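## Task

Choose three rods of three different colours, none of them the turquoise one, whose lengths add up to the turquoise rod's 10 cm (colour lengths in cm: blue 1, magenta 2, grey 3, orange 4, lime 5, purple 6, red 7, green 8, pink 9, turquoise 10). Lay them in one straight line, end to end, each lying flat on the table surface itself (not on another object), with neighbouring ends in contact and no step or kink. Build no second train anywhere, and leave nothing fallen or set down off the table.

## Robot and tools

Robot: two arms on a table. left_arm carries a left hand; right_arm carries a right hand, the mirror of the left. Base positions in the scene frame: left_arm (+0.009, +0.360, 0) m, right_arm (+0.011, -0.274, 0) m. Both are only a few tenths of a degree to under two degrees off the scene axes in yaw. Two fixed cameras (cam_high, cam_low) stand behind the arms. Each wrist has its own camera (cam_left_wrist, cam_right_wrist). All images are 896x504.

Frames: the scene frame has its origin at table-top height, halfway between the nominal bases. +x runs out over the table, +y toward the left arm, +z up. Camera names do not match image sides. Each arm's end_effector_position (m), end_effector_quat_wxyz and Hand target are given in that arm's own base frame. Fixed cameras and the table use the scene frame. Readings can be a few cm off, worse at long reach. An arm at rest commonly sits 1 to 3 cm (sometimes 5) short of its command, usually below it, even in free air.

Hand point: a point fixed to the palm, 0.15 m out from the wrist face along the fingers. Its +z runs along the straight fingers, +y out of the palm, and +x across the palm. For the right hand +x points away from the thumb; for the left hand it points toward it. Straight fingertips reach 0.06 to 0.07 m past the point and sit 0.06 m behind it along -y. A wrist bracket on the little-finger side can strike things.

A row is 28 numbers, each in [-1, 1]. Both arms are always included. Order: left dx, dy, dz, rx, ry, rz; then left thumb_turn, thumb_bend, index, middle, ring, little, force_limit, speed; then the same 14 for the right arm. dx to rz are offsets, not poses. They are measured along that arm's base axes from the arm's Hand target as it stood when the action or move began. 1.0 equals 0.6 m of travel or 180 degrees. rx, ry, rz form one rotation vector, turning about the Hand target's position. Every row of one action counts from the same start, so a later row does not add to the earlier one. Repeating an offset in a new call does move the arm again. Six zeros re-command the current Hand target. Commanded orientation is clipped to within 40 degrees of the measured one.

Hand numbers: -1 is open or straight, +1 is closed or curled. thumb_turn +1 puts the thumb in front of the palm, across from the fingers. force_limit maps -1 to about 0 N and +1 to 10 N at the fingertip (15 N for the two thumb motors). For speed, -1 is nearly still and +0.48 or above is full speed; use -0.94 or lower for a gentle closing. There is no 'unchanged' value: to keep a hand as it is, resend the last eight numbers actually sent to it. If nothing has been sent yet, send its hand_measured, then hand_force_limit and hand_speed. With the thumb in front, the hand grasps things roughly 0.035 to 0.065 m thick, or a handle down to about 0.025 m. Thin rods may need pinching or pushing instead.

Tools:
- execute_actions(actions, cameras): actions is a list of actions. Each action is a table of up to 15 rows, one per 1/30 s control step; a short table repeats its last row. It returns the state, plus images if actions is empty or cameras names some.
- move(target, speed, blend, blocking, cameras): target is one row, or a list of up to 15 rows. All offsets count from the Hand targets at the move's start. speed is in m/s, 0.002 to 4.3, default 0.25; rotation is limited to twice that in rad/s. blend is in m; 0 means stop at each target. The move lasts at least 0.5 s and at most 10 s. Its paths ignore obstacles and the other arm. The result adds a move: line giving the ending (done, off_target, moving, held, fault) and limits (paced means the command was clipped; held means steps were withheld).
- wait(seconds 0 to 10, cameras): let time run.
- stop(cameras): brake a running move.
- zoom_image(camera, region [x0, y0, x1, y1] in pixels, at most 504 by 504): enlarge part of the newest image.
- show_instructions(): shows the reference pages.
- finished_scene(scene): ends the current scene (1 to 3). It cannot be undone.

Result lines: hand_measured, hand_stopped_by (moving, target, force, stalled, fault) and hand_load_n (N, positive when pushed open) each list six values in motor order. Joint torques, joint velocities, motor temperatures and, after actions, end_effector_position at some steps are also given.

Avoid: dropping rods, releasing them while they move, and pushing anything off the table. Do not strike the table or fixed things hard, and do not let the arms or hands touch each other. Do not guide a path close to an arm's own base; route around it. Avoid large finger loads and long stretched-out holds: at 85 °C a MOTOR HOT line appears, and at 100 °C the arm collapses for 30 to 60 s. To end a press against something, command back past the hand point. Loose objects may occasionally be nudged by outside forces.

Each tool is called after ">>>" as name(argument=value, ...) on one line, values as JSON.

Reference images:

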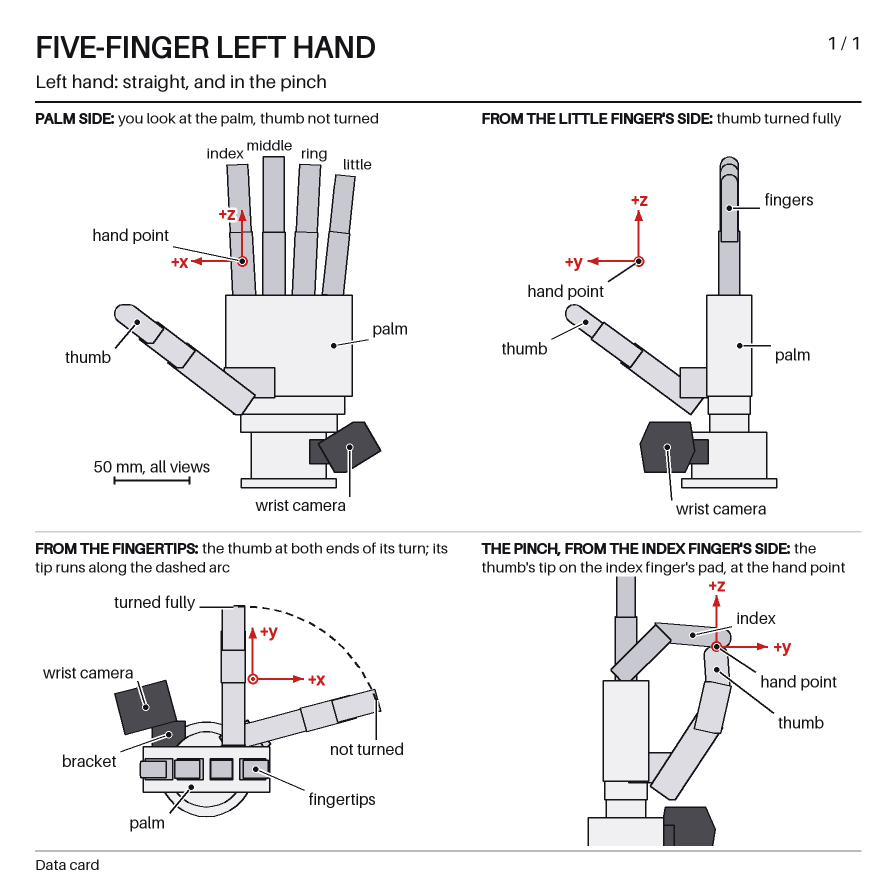

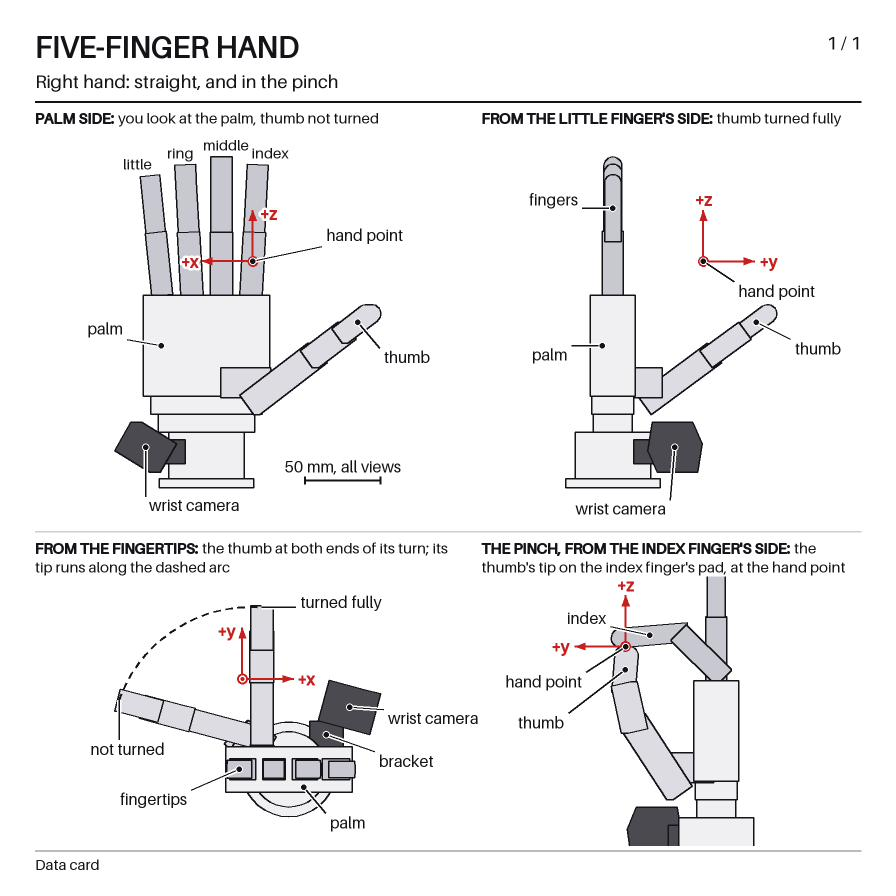

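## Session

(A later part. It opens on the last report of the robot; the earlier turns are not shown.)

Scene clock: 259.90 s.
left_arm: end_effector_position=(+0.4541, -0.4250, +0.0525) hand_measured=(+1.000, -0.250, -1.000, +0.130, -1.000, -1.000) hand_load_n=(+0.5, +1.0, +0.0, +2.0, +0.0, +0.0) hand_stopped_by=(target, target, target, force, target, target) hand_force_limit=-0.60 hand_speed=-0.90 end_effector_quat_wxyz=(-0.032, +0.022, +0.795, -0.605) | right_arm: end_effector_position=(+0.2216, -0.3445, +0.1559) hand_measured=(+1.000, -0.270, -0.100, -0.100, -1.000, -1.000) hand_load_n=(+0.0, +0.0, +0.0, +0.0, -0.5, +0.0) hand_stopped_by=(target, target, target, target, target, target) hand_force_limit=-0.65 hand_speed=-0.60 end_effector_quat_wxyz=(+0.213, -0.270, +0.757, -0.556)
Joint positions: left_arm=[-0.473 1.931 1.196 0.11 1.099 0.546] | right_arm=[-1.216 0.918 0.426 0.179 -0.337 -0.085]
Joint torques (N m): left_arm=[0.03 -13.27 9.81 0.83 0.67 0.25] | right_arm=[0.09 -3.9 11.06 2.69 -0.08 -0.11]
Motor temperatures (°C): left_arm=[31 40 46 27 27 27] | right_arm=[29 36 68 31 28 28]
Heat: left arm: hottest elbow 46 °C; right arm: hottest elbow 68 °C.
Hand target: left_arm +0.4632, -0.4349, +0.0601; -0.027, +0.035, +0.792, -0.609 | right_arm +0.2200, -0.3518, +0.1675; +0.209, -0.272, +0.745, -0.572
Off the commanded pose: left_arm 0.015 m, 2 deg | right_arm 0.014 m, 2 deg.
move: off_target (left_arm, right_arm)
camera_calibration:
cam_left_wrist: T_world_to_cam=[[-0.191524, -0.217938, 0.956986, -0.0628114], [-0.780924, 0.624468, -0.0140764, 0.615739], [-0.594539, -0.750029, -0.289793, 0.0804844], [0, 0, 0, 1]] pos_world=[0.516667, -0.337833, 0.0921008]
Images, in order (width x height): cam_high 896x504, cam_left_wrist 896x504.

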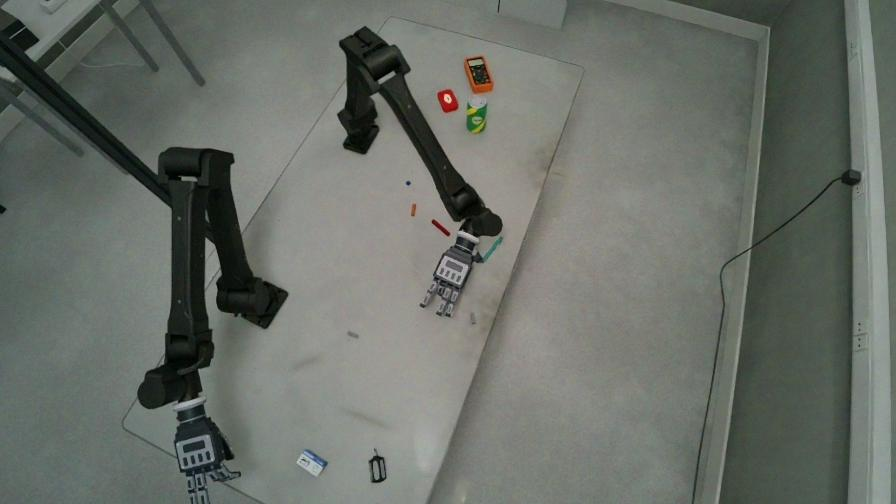

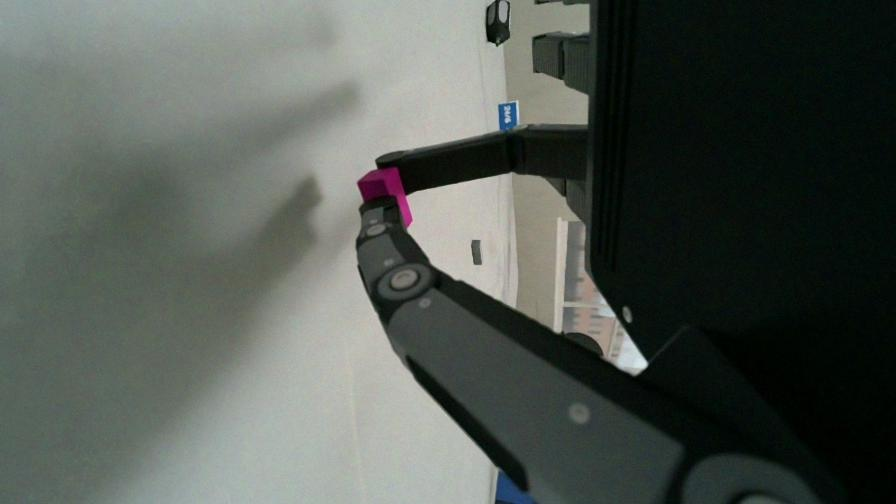

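>>> move(target=[[-0.004,0.0,-0.062,0,0,0,1,-0.25,-1,0.3,-1,-1,-0.6,-0.9,0,0,0,0,0,0,1,-0.27,-0.1,-0.1,-1,-1,-0.65,-0.6]], speed=0.08, cameras=["cam_left_wrist"])

>>> zoom_image(camera="cam_left_wrist", region=[280, 100, 480, 300])

Scene clock: 264.37 s.
left_arm: end_effector_position=(+0.4567, -0.4269, +0.0264) hand_measured=(+1.000, -0.250, -1.000, +0.130, -1.000, -1.000) hand_load_n=(+0.0, +1.0, +0.0, +1.5, +0.0, +0.0) hand_stopped_by=(target, target, target, force, target, target) hand_force_limit=-0.60 hand_speed=-0.90 end_effector_quat_wxyz=(-0.033, +0.025, +0.794, -0.607) | right_arm: end_effector_position=(+0.2216, -0.3445, +0.1559) hand_measured=(+1.000, -0.270, -0.100, -0.100, -1.000, -1.000) hand_load_n=(+0.0, +0.0, +0.0, +0.0, +0.0, +0.0) hand_stopped_by=(target, target, target, target, target, target) hand_force_limit=-0.65 hand_speed=-0.60 end_effector_quat_wxyz=(+0.213, -0.270, +0.757, -0.556)
Joint positions: left_arm=[-0.473 1.987 1.196 0.169 1.105 0.547] | right_arm=[-1.216 0.918 0.426 0.179 -0.337 -0.085]
Joint torques (N m): left_arm=[0.09 -12.86 7.66 1.84 0.36 0.24] | right_arm=[-0.03 -3.84 11.06 2.7 -0.08 -0.12]
Motor temperatures (°C): left_arm=[31 40 46 27 27 27] | right_arm=[29 36 67 31 28 28]
Heat: left arm: hottest elbow 46 °C; right arm: hottest elbow 67 °C.
Hand target: left_arm +0.4607, -0.4349, +0.0227; -0.027, +0.035, +0.792, -0.608 | right_arm +0.2200, -0.3518, +0.1675; +0.209, -0.272, +0.745, -0.572
Off the commanded pose: left_arm 0.010 m, 1 deg | right_arm 0.014 m, 2 deg.
move: off_target (right_arm)
camera_calibration:
cam_left_wrist: T_world_to_cam=[[-0.195083, -0.212319, 0.95753, -0.0337225], [-0.777622, 0.628443, -0.0190809, 0.618919], [-0.597701, -0.748319, -0.287702, 0.0750681], [0, 0, 0, 1]] pos_world=[0.519575, -0.33994, 0.0656971]
Images, in order (width x height): cam_left_wrist 896x504.

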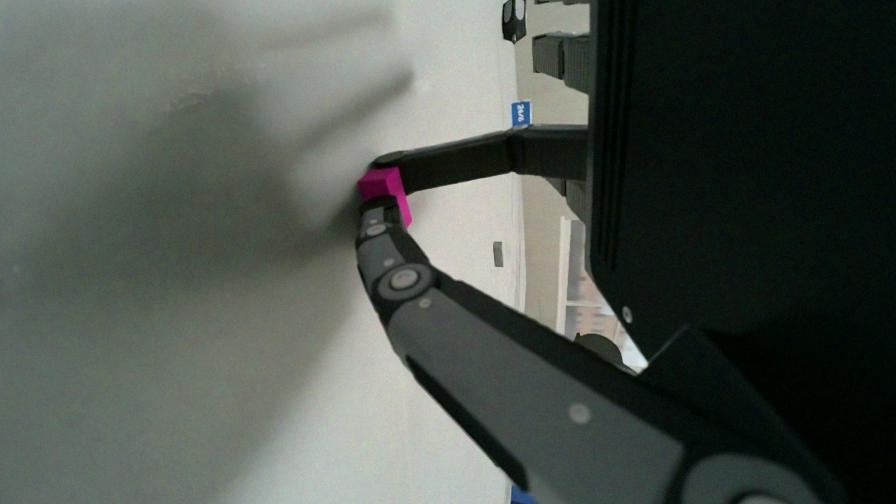

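Scaled by 2.520 from the camera's 896x504 image, which has a finer 1280x720 frame.

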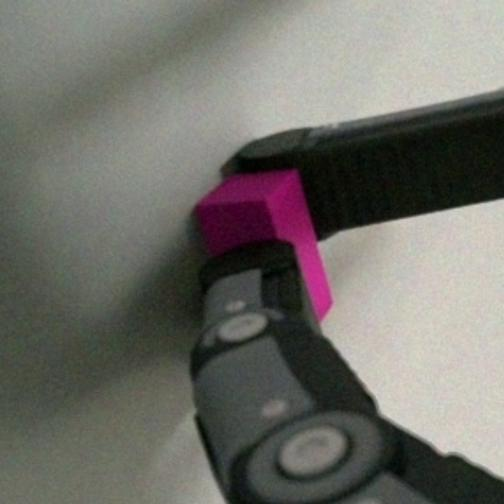

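>>> move(target=[[0,0,0,0,0,0,1,-0.27,-1,-0.1,-1,-1,-0.6,-0.6,0,0,0,0,0,0,1,-0.27,-0.1,-0.1,-1,-1,-0.65,-0.6],[0,0,0.15,0,0,0,1,-0.27,-1,-0.1,-1,-1,-0.6,-0.6,0.38,0.45,0.05,0,0,0.333,1,-0.27,-0.1,-0.1,-1,-1,-0.65,-0.6],[-0.12,0.78,0.45,0,0,0,1,-0.27,-1,-0.1,-1,-1,-0.6,-0.6,0.41,0.6,0.02,0,0,0.4,1,-0.27,-0.1,-0.1,-1,-1,-0.65,-0.6]], speed=[0.1,0.25,0.35], blend=[0,0.03,0], cameras=["cam_high"])

>>> zoom_image(camera="cam_high", region=[380, 160, 520, 340])

Scene clock: 278.60 s.
left_arm: end_effector_position=(+0.3829, +0.0326, +0.2829) hand_measured=(+1.000, -0.270, -1.000, -0.100, -1.000, -1.000) hand_load_n=(+0.0, +0.0, +0.0, +0.0, +0.0, +0.0) hand_stopped_by=(target, target, target, target, target, target) hand_force_limit=-0.60 hand_speed=-0.60 end_effector_quat_wxyz=(+0.139, -0.111, +0.841, -0.511) | right_arm: end_effector_position=(+0.4462, +0.0094, +0.1570) hand_measured=(+1.000, -0.270, -0.100, -0.100, -1.000, -1.000) hand_load_n=(+0.0, +0.0, +0.0, +0.0, +0.0, +0.0) hand_stopped_by=(target, target, target, target, target, target) hand_force_limit=-0.65 hand_speed=-0.60 end_effector_quat_wxyz=(-0.497, +0.658, -0.466, +0.320)
Joint positions: left_arm=[0.472 1.387 1.343 -1.681 1.111 1.876] | right_arm=[-0.269 1.132 0.571 0.184 -0.617 -0.181]
Joint torques (N m): left_arm=[0.21 -7.18 10.14 -0.32 0.75 0.27] | right_arm=[1.26 -5.13 14.05 2.56 -0.15 -0.12]
Motor temperatures (°C): left_arm=[31 39 46 27 27 27] | right_arm=[29 36 64 31 28 28]
Heat: left arm: hottest elbow 46 °C; right arm: hottest elbow 64 °C.
Hand target: left_arm +0.3887, +0.0332, +0.2928; -0.027, +0.035, +0.792, -0.608 | right_arm +0.4660, +0.0081, +0.1793; -0.505, +0.658, -0.444, +0.340
Off the commanded pose: left_arm 0.011 m, 28 deg | right_arm 0.030 m, 4 deg.
joint sent to its limit (left arm) — joint 4 (wrist pitch), lower limit. The joint targets are off in orientation, not in position.
move: off_target (left_arm, right_arm)
Images, in order (width x height): cam_high 896x504.

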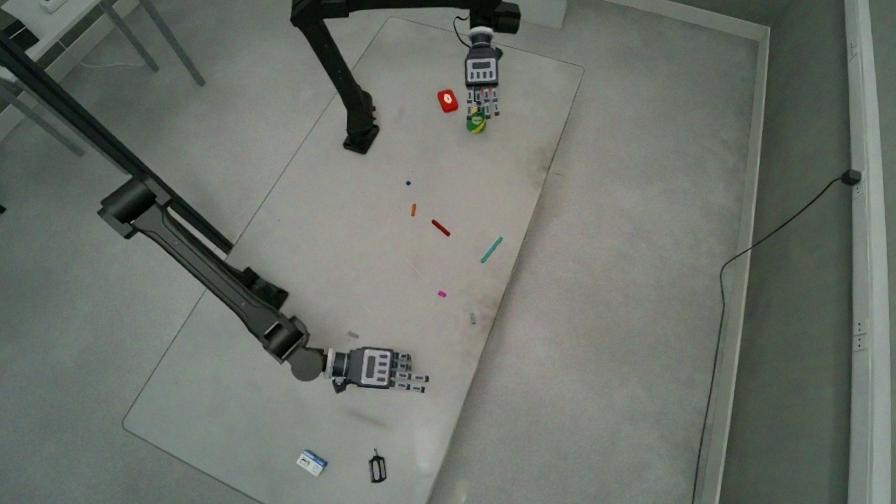

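Scaled by 2.800 from the camera's 896x504 image, which has a finer 1280x720 frame.

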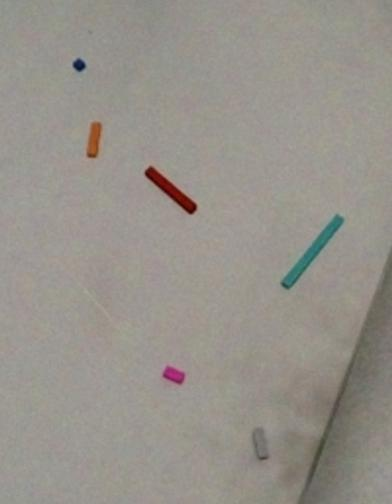

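>>> move(target=[[0,0,0,0,0,0,1,-0.27,-1,-0.1,-1,-1,-0.6,-0.6,-0.048,0.378,-0.132,0,0,0.271,1,-0.27,-0.1,-0.1,-1,-1,-0.65,-0.6]], speed=0.2, cameras=["cam_right_wrist"])

>>> zoom_image(camera="cam_right_wrist", region=[500, 100, 720, 320])

Scene clock: 286.77 s.
left_arm: end_effector_position=(+0.3829, +0.0326, +0.2829) hand_measured=(+1.000, -0.270, -1.000, -0.100, -1.000, -1.000) hand_load_n=(+0.0, +0.0, +0.0, +0.0, +0.0, +0.0) hand_stopped_by=(target, target, target, target, target, target) hand_force_limit=-0.60 hand_speed=-0.60 end_effector_quat_wxyz=(+0.139, -0.110, +0.841, -0.511) | right_arm: end_effector_position=(+0.4212, +0.2305, +0.0892) hand_measured=(+1.000, -0.270, -0.100, -0.100, -1.000, -1.000) hand_load_n=(+0.0, +0.0, +0.0, +0.0, +0.0, +0.0) hand_stopped_by=(target, target, target, target, target, target) hand_force_limit=-0.65 hand_speed=-0.60 end_effector_quat_wxyz=(-0.597, +0.784, -0.146, +0.091)
Joint positions: left_arm=[0.472 1.387 1.343 -1.681 1.111 1.877] | right_arm=[0.147 1.523 0.719 0.26 -1.02 -0.443]
Joint torques (N m): left_arm=[-0.21 -7.53 10.1 -0.35 0.72 0.26] | right_arm=[0.97 -9.82 11.78 1.25 -0.36 -0.12]
Motor temperatures (°C): left_arm=[31 39 45 27 27 27] | right_arm=[29 36 63 31 28 28]
Heat: left arm: hottest elbow 45 °C; right arm: hottest elbow 63 °C.
Hand target: left_arm +0.3888, +0.0332, +0.2928; -0.027, +0.035, +0.792, -0.608 | right_arm +0.4371, +0.2350, +0.1001; -0.600, +0.782, -0.132, +0.101
Off the commanded pose: left_arm 0.011 m, 28 deg | right_arm 0.020 m, 2 deg.
joint sent to its limit (left arm) — joint 4 (wrist pitch), lower limit. The joint targets are off in orientation, not in position.
move: off_target (left_arm, right_arm)
camera_calibration:
cam_right_wrist: T_world_to_cam=[[0.143229, -0.273777, -0.951069, 0.0932942], [-0.96766, -0.240366, -0.0765355, 0.469984], [-0.207651, 0.931274, -0.29935, 0.00984954], [0, 0, 0, 1]] pos_world=[0.443467, 0.129337, 0.127648]
Images, in order (width x height): cam_right_wrist 896x504.

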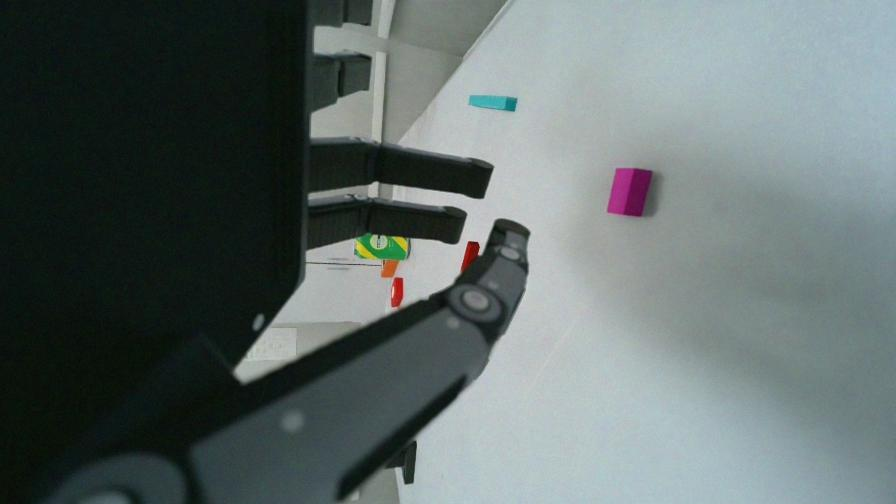

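Scaled by 2.291 from the camera's 896x504 image, which has a finer 1280x720 frame.

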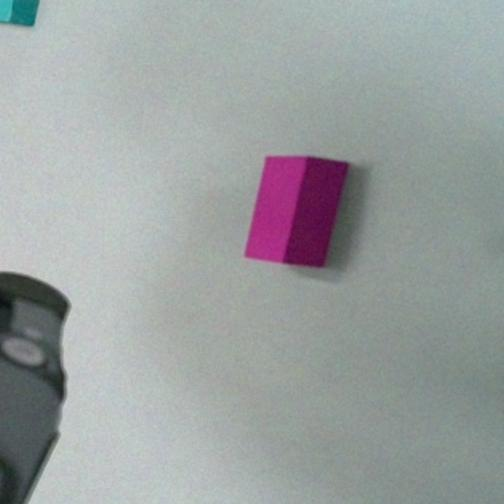

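>>> move(target=[[0,0,0,0,0,0,1,-0.27,-1,-0.1,-1,-1,-0.6,-0.6,0.021,0.0175,-0.107,0,0,0,1,-0.27,-0.12,-0.12,-1,-1,-0.65,-0.6]], speed=0.12, cameras=["cam_right_wrist"])

>>> zoom_image(camera="cam_right_wrist", region=[440, 120, 640, 320])

Scene clock: 294.30 s.
left_arm: end_effector_position=(+0.3829, +0.0326, +0.2829) hand_measured=(+1.000, -0.270, -1.000, -0.100, -1.000, -1.000) hand_load_n=(+0.0, +0.0, +0.0, +0.0, +0.0, +0.0) hand_stopped_by=(target, target, target, target, target, target) hand_force_limit=-0.60 hand_speed=-0.60 end_effector_quat_wxyz=(+0.139, -0.110, +0.841, -0.511) | right_arm: end_effector_position=(+0.4329, +0.2381, +0.0252) hand_measured=(+1.000, -0.270, -0.120, -0.120, -1.000, -1.000) hand_load_n=(+0.0, +0.5, +0.0, +0.0, +0.0, +0.0) hand_stopped_by=(target, target, target, target, target, target) hand_force_limit=-0.65 hand_speed=-0.60 end_effector_quat_wxyz=(-0.594, +0.786, -0.146, +0.087)
Joint positions: left_arm=[0.472 1.387 1.343 -1.681 1.111 1.877] | right_arm=[0.162 1.715 0.72 0.443 -1.009 -0.443]
Joint torques (N m): left_arm=[0.09 -7.65 10.11 -0.34 0.72 0.26] | right_arm=[1.32 -11.75 9.61 2.22 -0.1 0.07]
Motor temperatures (°C): left_arm=[31 39 45 27 28 27] | right_arm=[29 36 63 31 29 28]
Heat: left arm: hottest elbow 45 °C; right arm: hottest elbow 63 °C.
Hand target: left_arm +0.3888, +0.0332, +0.2928; -0.027, +0.035, +0.792, -0.608 | right_arm +0.4498, +0.2454, +0.0359; -0.600, +0.782, -0.132, +0.101
Off the commanded pose: left_arm 0.011 m, 28 deg | right_arm 0.021 m, 2 deg.
joint sent to its limit (left arm) — joint 4 (wrist pitch), lower limit. The joint targets are off in orientation, not in position.
move: off_target (left_arm, right_arm)
camera_calibration:
cam_right_wrist: T_world_to_cam=[[0.138506, -0.2796, -0.950074, 0.0361664], [-0.966686, -0.246676, -0.068333, 0.479008], [-0.215254, 0.927887, -0.304452, -0.00976517], [0, 0, 0, 1]] pos_world=[0.455939, 0.137333, 0.0641198]
Images, in order (width x height): cam_right_wrist 896x504.

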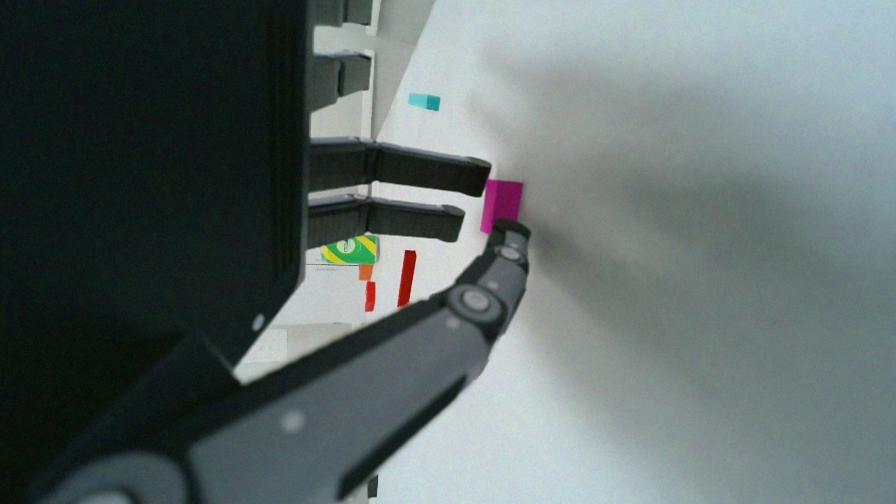

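Scaled by 2.520 from the camera's 896x504 image, which has a finer 1280x720 frame.

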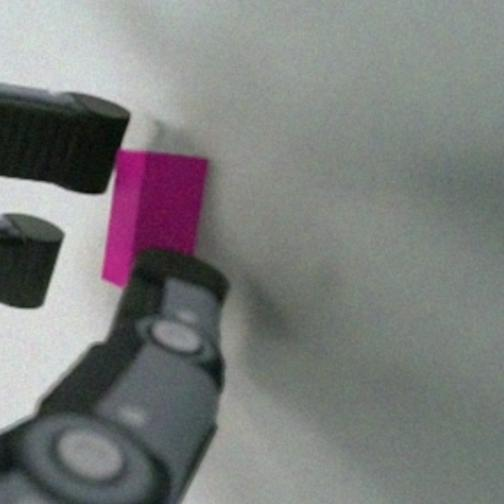

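>>> move(target=[[0,0,0,0,0,0,1,-0.27,-1,-0.1,-1,-1,-0.6,-0.6,0.016,0.004,-0.005,0,0,0,1,-0.25,-0.12,-0.12,-1,-1,-0.65,-0.6]], speed=0.06, cameras=["cam_right_wrist"])

>>> zoom_image(camera="cam_right_wrist", region=[440, 120, 640, 320])

Scene clock: 298.57 s.
left_arm: end_effector_position=(+0.3829, +0.0326, +0.2829) hand_measured=(+1.000, -0.270, -1.000, -0.100, -1.000, -1.000) hand_load_n=(+0.0, +0.0, +0.0, +0.0, +0.0, +0.5) hand_stopped_by=(target, target, target, target, target, target) hand_force_limit=-0.60 hand_speed=-0.60 end_effector_quat_wxyz=(+0.139, -0.110, +0.841, -0.511) | right_arm: end_effector_position=(+0.4440, +0.2401, +0.0264) hand_measured=(+1.000, -0.250, -0.120, -0.120, -1.000, -1.000) hand_load_n=(+0.0, +0.5, +0.0, +0.0, +0.0, +0.0) hand_stopped_by=(target, target, target, target, target, target) hand_force_limit=-0.65 hand_speed=-0.60 end_effector_quat_wxyz=(-0.595, +0.786, -0.143, +0.092)
Joint positions: left_arm=[0.472 1.387 1.343 -1.681 1.111 1.877] | right_arm=[0.163 1.732 0.748 0.443 -1.008 -0.443]
Joint torques (N m): left_arm=[-0.03 -7.47 10.1 -0.34 0.72 0.28] | right_arm=[1.32 -11.34 9.69 2.25 -0.11 0.07]
Motor temperatures (°C): left_arm=[31 39 45 27 28 27] | right_arm=[29 37 62 31 29 28]
Heat: left arm: hottest elbow 45 °C; right arm: hottest elbow 62 °C.
Hand target: left_arm +0.3888, +0.0332, +0.2928; -0.027, +0.035, +0.792, -0.608 | right_arm +0.4594, +0.2479, +0.0329; -0.600, +0.782, -0.132, +0.101
Off the commanded pose: left_arm 0.011 m, 28 deg | right_arm 0.018 m, 2 deg.
joint sent to its limit (left arm) — joint 4 (wrist pitch), lower limit. The joint targets are off in orientation, not in position.
move: off_target (left_arm, right_arm)
camera_calibration:
cam_right_wrist: T_world_to_cam=[[0.148423, -0.278827, -0.948803, 0.031748], [-0.96606, -0.245994, -0.0788317, 0.490241], [-0.21142, 0.928301, -0.305875, -0.0106479], [0, 0, 0, 1]] pos_world=[0.466639, 0.139333, 0.0655121]
Images, in order (width x height): cam_right_wrist 896x504.

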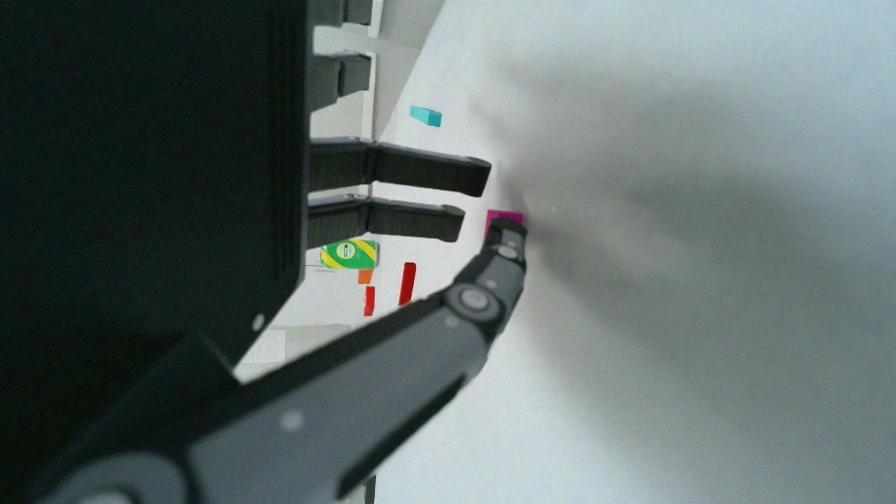

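Scaled by 2.520 from the camera's 896x504 image, which has a finer 1280x720 frame.

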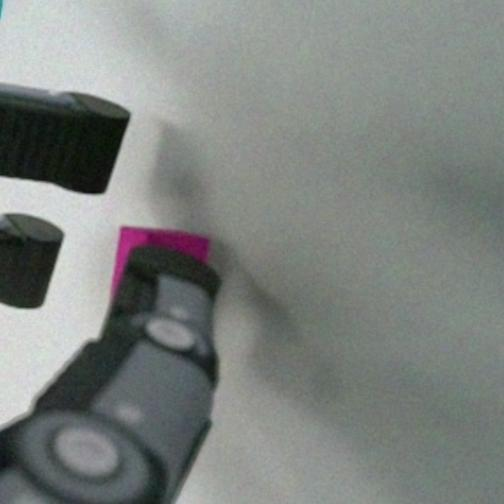

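>>> move(target=[[0,0,0,0,0,0,1,-0.27,-1,-0.1,-1,-1,-0.6,-0.6,-0.011,0.004,-0.001,0,0,0,1,-0.26,-0.12,-0.12,-1,-1,-0.65,-0.6]], speed=0.06, cameras=["cam_right_wrist"])

>>> zoom_image(camera="cam_right_wrist", region=[440, 120, 640, 320])

Scene clock: 302.43 s.
left_arm: end_effector_position=(+0.3829, +0.0326, +0.2829) hand_measured=(+1.000, -0.270, -1.000, -0.100, -1.000, -1.000) hand_load_n=(+0.0, +0.0, +0.0, +0.0, +0.0, +0.0) hand_stopped_by=(target, target, target, target, target, target) hand_force_limit=-0.60 hand_speed=-0.60 end_effector_quat_wxyz=(+0.139, -0.110, +0.841, -0.511) | right_arm: end_effector_position=(+0.4450, +0.2442, +0.0278) hand_measured=(+1.000, -0.260, -0.120, -0.120, -1.000, -1.000) hand_load_n=(+0.0, +0.0, +0.0, +0.0, -0.5, +0.0) hand_stopped_by=(target, target, target, target, target, target) hand_force_limit=-0.65 hand_speed=-0.60 end_effector_quat_wxyz=(-0.596, +0.785, -0.139, +0.096)
Joint positions: left_arm=[0.472 1.387 1.343 -1.681 1.111 1.877] | right_arm=[0.172 1.732 0.748 0.459 -1.001 -0.438]
Joint torques (N m): left_arm=[0.32 -7.47 10.18 -0.42 0.71 0.25] | right_arm=[1.38 -11.99 8.13 2.25 -0.07 0.1]
Motor temperatures (°C): left_arm=[31 39 46 27 28 27] | right_arm=[29 36 62 31 28 28]
Heat: left arm: hottest elbow 46 °C; right arm: hottest elbow 62 °C.
Hand target: left_arm +0.3888, +0.0332, +0.2928; -0.027, +0.035, +0.792, -0.608 | right_arm +0.4528, +0.2503, +0.0323; -0.600, +0.782, -0.132, +0.101
Off the commanded pose: left_arm 0.011 m, 28 deg | right_arm 0.011 m, 1 deg.
joint sent to its limit (left arm) — joint 4 (wrist pitch), lower limit. The joint targets are off in orientation, not in position.
move: off_target (left_arm, right_arm)
camera_calibration:
cam_right_wrist: T_world_to_cam=[[0.160215, -0.277739, -0.947202, 0.0285237], [-0.96458, -0.24778, -0.0904996, 0.492385], [-0.209563, 0.928152, -0.307599, -0.0145506], [0, 0, 0, 1]] pos_world=[0.467325, 0.143431, 0.0671026]
Images, in order (width x height): cam_right_wrist 896x504.

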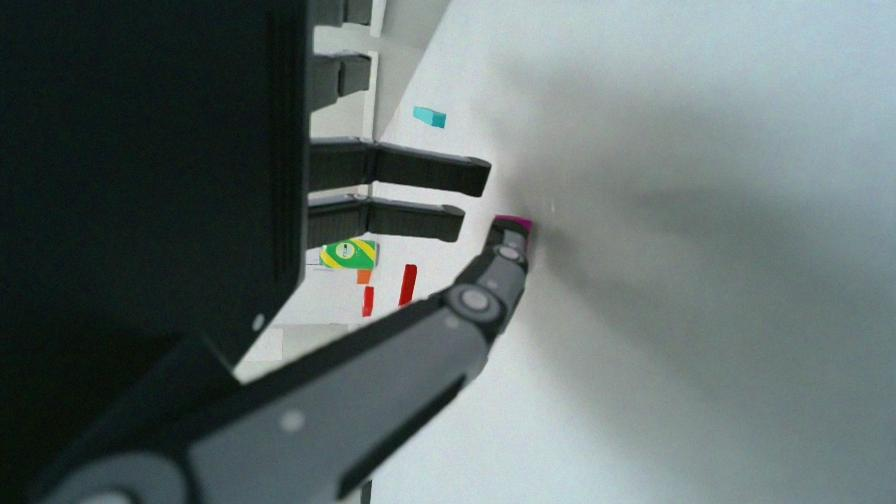

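Scaled by 2.520 from the camera's 896x504 image, which has a finer 1280x720 frame.

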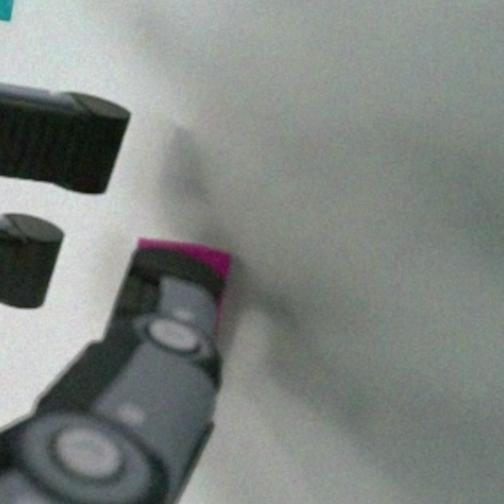

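>>> move(target=[[0,0,0,0,0,0,1,-0.27,-1,-0.1,-1,-1,-0.6,-0.6,0.037,-0.03,0.08,0,0,0,1,-0.26,-0.12,-0.12,-1,-1,-0.65,-0.6],[0,0,0,0,0,0,1,-0.27,-1,-0.1,-1,-1,-0.6,-0.6,-0.0197,-0.0088,0.025,0,0,0,1,-0.26,-0.12,-0.12,-1,-1,-0.65,-0.6]], speed=[0.12,0.08], cameras=[])

Scene clock: 308.37 s.
left_arm: end_effector_position=(+0.3829, +0.0326, +0.2829) hand_measured=(+1.000, -0.270, -1.000, -0.100, -1.000, -1.000) hand_load_n=(+0.0, +0.0, +0.0, +0.0, +0.0, +0.0) hand_stopped_by=(target, target, target, target, target, target) hand_force_limit=-0.60 hand_speed=-0.60 end_effector_quat_wxyz=(+0.139, -0.110, +0.841, -0.511) | right_arm: end_effector_position=(+0.4402, +0.2412, +0.0499) hand_measured=(+1.000, -0.260, -0.120, -0.120, -1.000, -1.000) hand_load_n=(+0.0, +0.5, +0.0, +0.0, +0.0, +0.0) hand_stopped_by=(target, target, target, target, target, target) hand_force_limit=-0.65 hand_speed=-0.60 end_effector_quat_wxyz=(-0.599, +0.783, -0.132, +0.103)
Joint positions: left_arm=[0.472 1.387 1.343 -1.681 1.111 1.877] | right_arm=[0.167 1.665 0.735 0.419 -1.007 -0.445]
Joint torques (N m): left_arm=[-0.03 -7.18 10.17 -0.28 0.72 0.25] | right_arm=[1.2 -11.05 7.17 2.28 -0.07 0.08]
Motor temperatures (°C): left_arm=[31 39 46 27 28 27] | right_arm=[29 37 61 31 28 28]
Heat: left arm: hottest elbow 46 °C; right arm: hottest elbow 61 °C.
Hand target: left_arm +0.3888, +0.0332, +0.2928; -0.027, +0.035, +0.792, -0.608 | right_arm +0.4410, +0.2450, +0.0474; -0.600, +0.782, -0.132, +0.101
Off the commanded pose: left_arm 0.011 m, 28 deg | right_arm 0.005 m, 0 deg.
joint sent to its limit (left arm) — joint 4 (wrist pitch), lower limit. The joint targets are off in orientation, not in position.
move: off_target (left_arm)
No camera images: "cameras" was empty.

>>> move(target=[[0,0,0,0,0,0,1,-0.27,-1,-0.1,-1,-1,-0.6,-0.6,-0.0033,0.001,-0.044,0,0,0,1,-0.26,-0.12,-0.12,-1,-1,-0.65,-0.6]], speed=0.06, cameras=["cam_right_wrist"])

>>> zoom_image(camera="cam_right_wrist", region=[440, 120, 640, 320])

Scene clock: 312.47 s.
left_arm: end_effector_position=(+0.3829, +0.0326, +0.2829) hand_measured=(+1.000, -0.270, -1.000, -0.100, -1.000, -1.000) hand_load_n=(+0.0, +0.0, +0.0, +0.0, +0.0, -0.5) hand_stopped_by=(target, target, target, target, target, target) hand_force_limit=-0.60 hand_speed=-0.60 end_effector_quat_wxyz=(+0.139, -0.110, +0.841, -0.511) | right_arm: end_effector_position=(+0.4391, +0.2412, +0.0228) hand_measured=(+1.000, -0.260, -0.120, -0.120, -1.000, -1.000) hand_load_n=(+0.0, +0.0, +0.0, +0.0, +0.0, +0.0) hand_stopped_by=(target, target, target, target, target, target) hand_force_limit=-0.65 hand_speed=-0.60 end_effector_quat_wxyz=(-0.599, +0.783, -0.133, +0.103)
Joint positions: left_arm=[0.472 1.387 1.343 -1.681 1.111 1.877] | right_arm=[0.168 1.736 0.72 0.506 -1.005 -0.443]
Joint torques (N m): left_arm=[-0.15 -7.3 10.17 -0.29 0.72 0.26] | right_arm=[1.32 -11.52 6.37 2.29 -0.08 0.09]
Motor temperatures (°C): left_arm=[31 39 46 27 28 27] | right_arm=[29 37 60 31 28 28]
Heat: left arm: hottest elbow 46 °C; right arm: hottest elbow 60 °C.
Hand target: left_arm +0.3888, +0.0332, +0.2928; -0.027, +0.035, +0.792, -0.608 | right_arm +0.4390, +0.2455, +0.0209; -0.600, +0.782, -0.132, +0.101
Off the commanded pose: left_arm 0.011 m, 28 deg | right_arm 0.005 m, 0 deg.
joint sent to its limit (left arm) — joint 4 (wrist pitch), lower limit. The joint targets are off in orientation, not in position.
move: off_target (left_arm)
camera_calibration:
cam_right_wrist: T_world_to_cam=[[0.177735, -0.274983, -0.944878, 0.0155542], [-0.962745, -0.247429, -0.109088, 0.484952], [-0.203793, 0.929066, -0.308715, -0.0171799], [0, 0, 0, 1]] pos_world=[0.46062, 0.14023, 0.0622957]
Images, in order (width x height): cam_right_wrist 896x504.

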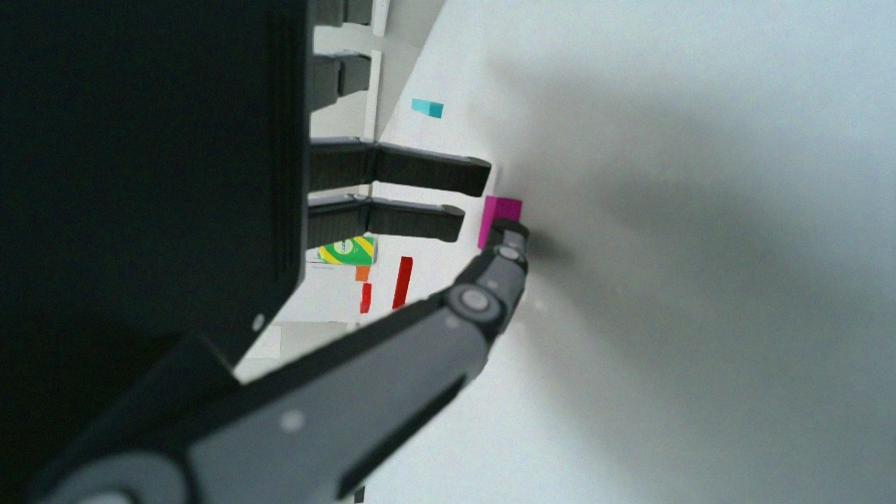

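Scaled by 2.520 from the camera's 896x504 image, which has a finer 1280x720 frame.

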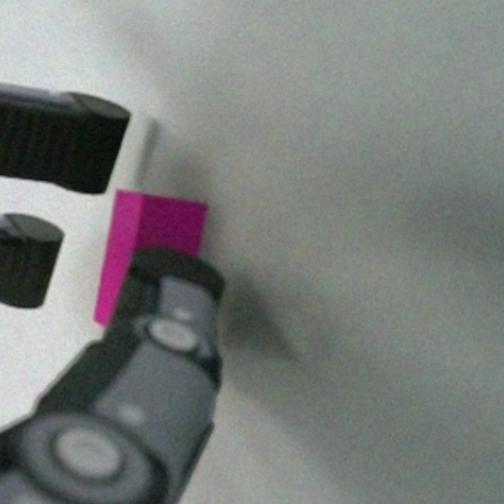

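>>> move(target=[[0,0,0,0,0,0,1,-0.27,-1,-0.1,-1,-1,-0.6,-0.6,0,0,0,0,0,0,1,-0.25,0.3,0.3,-1,-1,-0.65,-0.9]], speed=0.06, cameras=["cam_right_wrist"])

>>> zoom_image(camera="cam_right_wrist", region=[460, 160, 560, 260])

Scene clock: 315.90 s.
left_arm: end_effector_position=(+0.3829, +0.0326, +0.2829) hand_measured=(+1.000, -0.270, -1.000, -0.100, -1.000, -1.000) hand_load_n=(+0.0, +0.0, +0.0, -0.5, +0.0, +0.0) hand_stopped_by=(target, target, target, target, target, target) hand_force_limit=-0.60 hand_speed=-0.60 end_effector_quat_wxyz=(+0.139, -0.110, +0.841, -0.511) | right_arm: end_effector_position=(+0.4390, +0.2412, +0.0229) hand_measured=(+1.000, -0.250, +0.166, +0.130, -1.000, -1.000) hand_load_n=(-1.0, +2.0, +2.0, +1.5, +0.0, +0.0) hand_stopped_by=(target, target, force, force, target, target) hand_force_limit=-0.65 hand_speed=-0.90 end_effector_quat_wxyz=(-0.599, +0.783, -0.134, +0.103)
Joint positions: left_arm=[0.472 1.387 1.343 -1.681 1.111 1.877] | right_arm=[0.168 1.736 0.72 0.506 -1.005 -0.442]
Joint torques (N m): left_arm=[0.26 -7.59 10.13 -0.28 0.72 0.27] | right_arm=[1.38 -11.58 6.35 2.29 -0.07 0.1]
Motor temperatures (°C): left_arm=[31 39 46 27 28 27] | right_arm=[29 37 59 31 28 28]
Heat: left arm: hottest elbow 46 °C; right arm: hottest elbow 59 °C.
Hand target: left_arm +0.3888, +0.0332, +0.2928; -0.027, +0.035, +0.792, -0.608 | right_arm +0.4390, +0.2455, +0.0209; -0.600, +0.782, -0.132, +0.101
Off the commanded pose: left_arm 0.011 m, 28 deg | right_arm 0.005 m, 0 deg.
joint sent to its limit (left arm) — joint 4 (wrist pitch), lower limit. The joint targets are off in orientation, not in position.
move: off_target (left_arm)
camera_calibration:
cam_right_wrist: T_world_to_cam=[[0.177038, -0.274831, -0.945053, 0.0157994], [-0.962853, -0.247288, -0.108459, 0.484958], [-0.203892, 0.929148, -0.308402, -0.0172885], [0, 0, 0, 1]] pos_world=[0.460621, 0.14033, 0.0621975]
Images, in order (width x height): cam_right_wrist 896x504.

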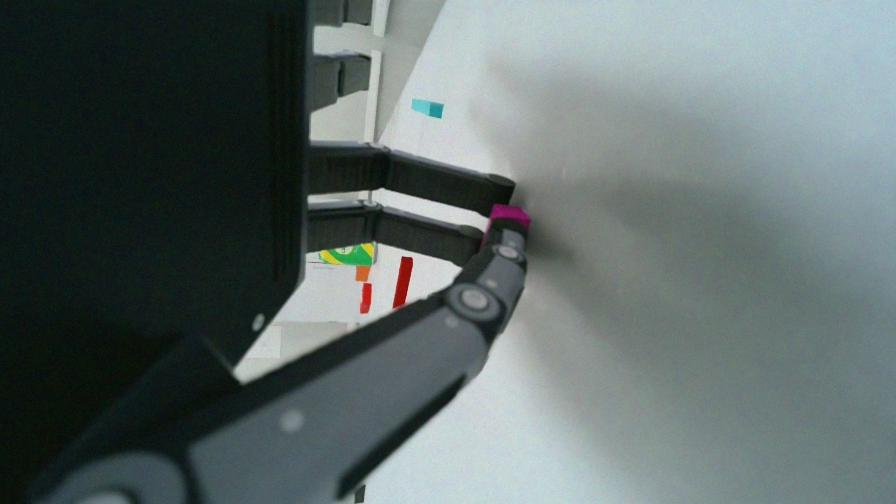

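Scaled by 5.040 from the camera's 896x504 image, which has a finer 1280x720 frame.

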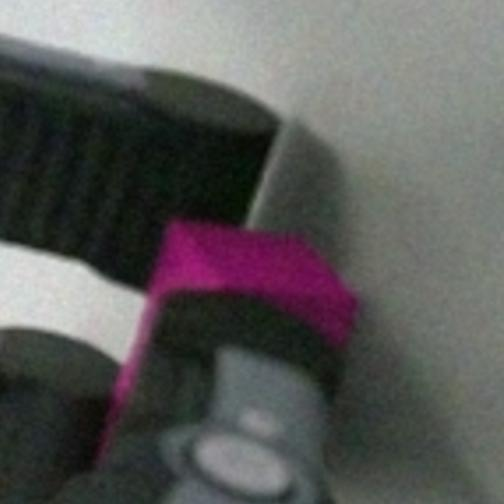

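>>> move(target=[[0,0,0,0,0,0,1,-0.27,-1,-0.1,-1,-1,-0.6,-0.6,0,0,0.092,0,0,0,1,-0.25,0.3,0.3,-1,-1,-0.65,-0.9],[0,0,0,0,0,0,1,-0.27,-1,-0.1,-1,-1,-0.6,-0.6,-0.015,0.274,0.09,0,0,0,1,-0.25,0.3,0.3,-1,-1,-0.65,-0.9],[0,0,0,0,0,0,1,-0.27,-1,-0.1,-1,-1,-0.6,-0.6,-0.0605,0.2925,0.0725,0,0,0,1,-0.25,0.3,0.3,-1,-1,-0.65,-0.9],[0,0,0,0,0,0,1,-0.27,-1,-0.1,-1,-1,-0.6,-0.6,-0.0677,0.298,0.0273,0,0,0,1,-0.25,0.3,0.3,-1,-1,-0.65,-0.9]], speed=[0.12,0.2,0.1,0.06], blend=[0.015,0,0,0], cameras=["cam_right_wrist"])

>>> zoom_image(camera="cam_right_wrist", region=[440, 160, 640, 360])

Scene clock: 326.43 s.
left_arm: end_effector_position=(+0.3829, +0.0326, +0.2829) hand_measured=(+1.000, -0.270, -1.000, -0.100, -1.000, -1.000) hand_load_n=(+0.0, +0.0, -0.5, +0.0, +0.0, -0.5) hand_stopped_by=(target, target, target, target, target, target) hand_force_limit=-0.60 hand_speed=-0.60 end_effector_quat_wxyz=(+0.139, -0.110, +0.841, -0.511) | right_arm: end_effector_position=(+0.4002, +0.4186, +0.0378) hand_measured=(+1.000, -0.250, +0.166, +0.130, -1.000, -1.000) hand_load_n=(-0.5, +2.0, +2.0, +1.0, +0.0, +0.0) hand_stopped_by=(target, target, force, force, target, target) hand_force_limit=-0.65 hand_speed=-0.90 end_effector_quat_wxyz=(-0.596, +0.785, -0.134, +0.103)
Joint positions: left_arm=[0.472 1.387 1.343 -1.681 1.111 1.877] | right_arm=[0.587 1.768 0.792 0.641 -0.617 -0.2]
Joint torques (N m): left_arm=[-0.26 -7.47 10.07 -0.27 0.74 0.26] | right_arm=[1.44 -12.69 7.06 2.58 0.14 0.1]
Motor temperatures (°C): left_arm=[31 38 46 27 28 27] | right_arm=[29 38 57 31 28 28]
Heat: left arm: hottest elbow 46 °C; right arm: hottest elbow 57 °C.
Hand target: left_arm +0.3888, +0.0332, +0.2928; -0.027, +0.035, +0.792, -0.608 | right_arm +0.3984, +0.4244, +0.0374; -0.600, +0.782, -0.132, +0.101
Off the commanded pose: left_arm 0.011 m, 28 deg | right_arm 0.006 m, 1 deg.
joint sent to its limit (left arm) — joint 4 (wrist pitch), lower limit. The joint targets are off in orientation, not in position.
move: off_target (left_arm)
camera_calibration:
cam_right_wrist: T_world_to_cam=[[0.176335, -0.280379, -0.943554, 0.0881554], [-0.963003, -0.247598, -0.106396, 0.493114], [-0.203791, 0.927407, -0.313666, -0.184515], [0, 0, 0, 1]] pos_world=[0.421723, 0.317932, 0.0777684]
Images, in order (width x height): cam_right_wrist 896x504.

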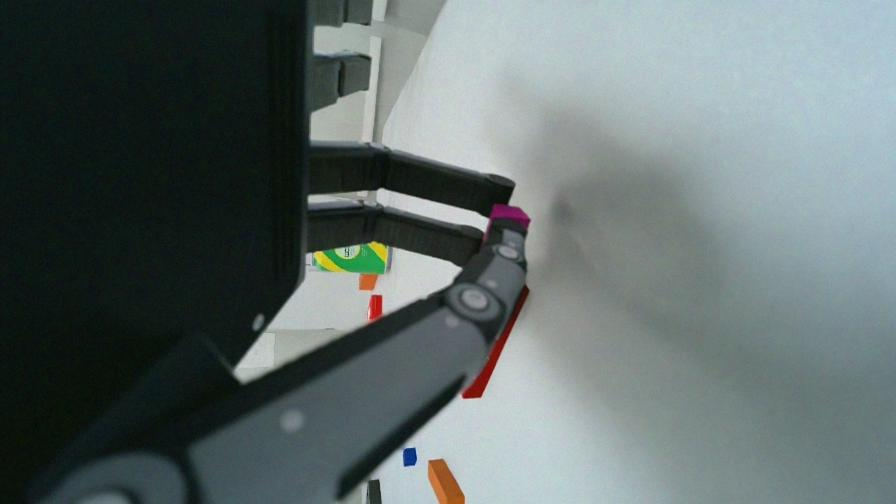

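Scaled by 2.520 from the camera's 896x504 image, which has a finer 1280x720 frame.

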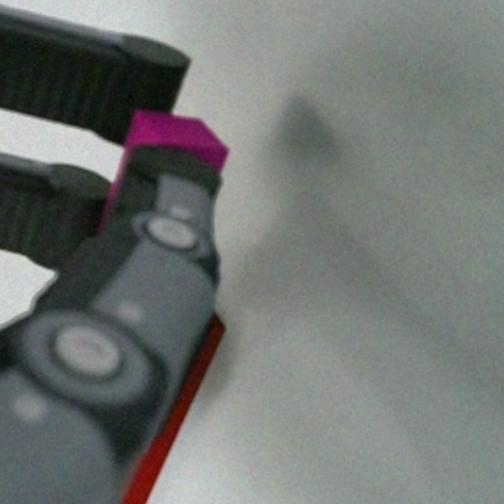

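>>> move(target=[[0,0,0,0,0,0,1,-0.27,-1,-0.1,-1,-1,-0.6,-0.6,-0.006,0.0042,-0.030,0,0,0,1,-0.25,0.3,0.3,-1,-1,-0.65,-0.9]], speed=0.06)

>>> move(target=[[0,0,0,0,0,0,1,-0.27,-1,-0.1,-1,-1,-0.6,-0.6,-0.0225,0.0025,0,0,0,0,1,-0.25,0.3,0.3,-1,-1,-0.65,-0.9]], speed=0.04)

Scene clock: 333.90 s.
left_arm: end_effector_position=(+0.3829, +0.0326, +0.2829) hand_measured=(+1.000, -0.270, -1.000, -0.100, -1.000, -1.000) hand_load_n=(+0.0, +0.0, +0.0, +0.0, -0.5, +0.0) hand_stopped_by=(target, target, target, target, target, target) hand_force_limit=-0.60 hand_speed=-0.60 end_effector_quat_wxyz=(+0.139, -0.110, +0.841, -0.511) | right_arm: end_effector_position=(+0.3983, +0.4223, +0.0245) hand_measured=(+1.000, -0.250, +0.166, +0.130, -1.000, -1.000) hand_load_n=(-1.0, +2.0, +2.0, +1.5, +0.0, +0.0) hand_stopped_by=(target, target, force, force, target, target) hand_force_limit=-0.65 hand_speed=-0.90 end_effector_quat_wxyz=(-0.599, +0.783, -0.132, +0.105)
Joint positions: left_arm=[0.472 1.387 1.343 -1.681 1.111 1.877] | right_arm=[0.596 1.807 0.786 0.699 -0.609 -0.196]
Joint torques (N m): left_arm=[0.09 -7.41 10.13 -0.24 0.72 0.26] | right_arm=[1.32 -12.45 6.48 2.54 0.13 0.09]
Motor temperatures (°C): left_arm=[31 38 46 27 28 27] | right_arm=[29 38 56 31 28 28]
Heat: left arm: hottest elbow 46 °C; right arm: hottest elbow 56 °C.
Hand target: left_arm +0.3888, +0.0332, +0.2928; -0.027, +0.035, +0.792, -0.608 | right_arm +0.3948, +0.4268, +0.0194; -0.600, +0.782, -0.132, +0.101
Off the commanded pose: left_arm 0.011 m, 28 deg | right_arm 0.008 m, 0 deg.
joint sent to its limit (left arm) — joint 4 (wrist pitch), lower limit. The joint targets are off in orientation, not in position.
move: off_target (left_arm)

Scene clock: 334.67 s.
left_arm: end_effector_position=(+0.3829, +0.0326, +0.2829) hand_measured=(+1.000, -0.270, -1.000, -0.100, -1.000, -1.000) hand_load_n=(+0.0, +0.0, +0.0, +0.0, +0.0, +0.0) hand_stopped_by=(target, target, target, target, target, target) hand_force_limit=-0.60 hand_speed=-0.60 end_effector_quat_wxyz=(+0.139, -0.110, +0.841, -0.511) | right_arm: end_effector_position=(+0.3908, +0.4259, +0.0230) hand_measured=(+1.000, -0.250, +0.166, +0.130, -1.000, -1.000) hand_load_n=(-0.5, +1.0, +2.0, +1.5, +0.0, +0.0) hand_stopped_by=(target, target, force, force, target, target) hand_force_limit=-0.65 hand_speed=-0.90 end_effector_quat_wxyz=(-0.601, +0.781, -0.132, +0.109)
Joint positions: left_arm=[0.472 1.387 1.343 -1.681 1.111 1.877] | right_arm=[0.613 1.807 0.768 0.73 -0.589 -0.187]
Joint torques (N m): left_arm=[-0.09 -7.3 10.14 -0.36 0.74 0.26] | right_arm=[1.61 -13.68 5.29 2.11 0.13 0.07]
Motor temperatures (°C): left_arm=[31 38 46 27 28 27] | right_arm=[29 38 56 31 28 28]
Heat: left arm: hottest elbow 46 °C; right arm: hottest elbow 56 °C.
Hand target: left_arm +0.3888, +0.0332, +0.2928; -0.027, +0.035, +0.792, -0.608 | right_arm +0.3813, +0.4283, +0.0193; -0.600, +0.782, -0.132, +0.101
Off the commanded pose: left_arm 0.011 m, 28 deg | right_arm 0.010 m, 1 deg.
joint sent to its limit (left arm) — joint 4 (wrist pitch), lower limit. The joint targets are off in orientation, not in position.
move: off_target (left_arm)


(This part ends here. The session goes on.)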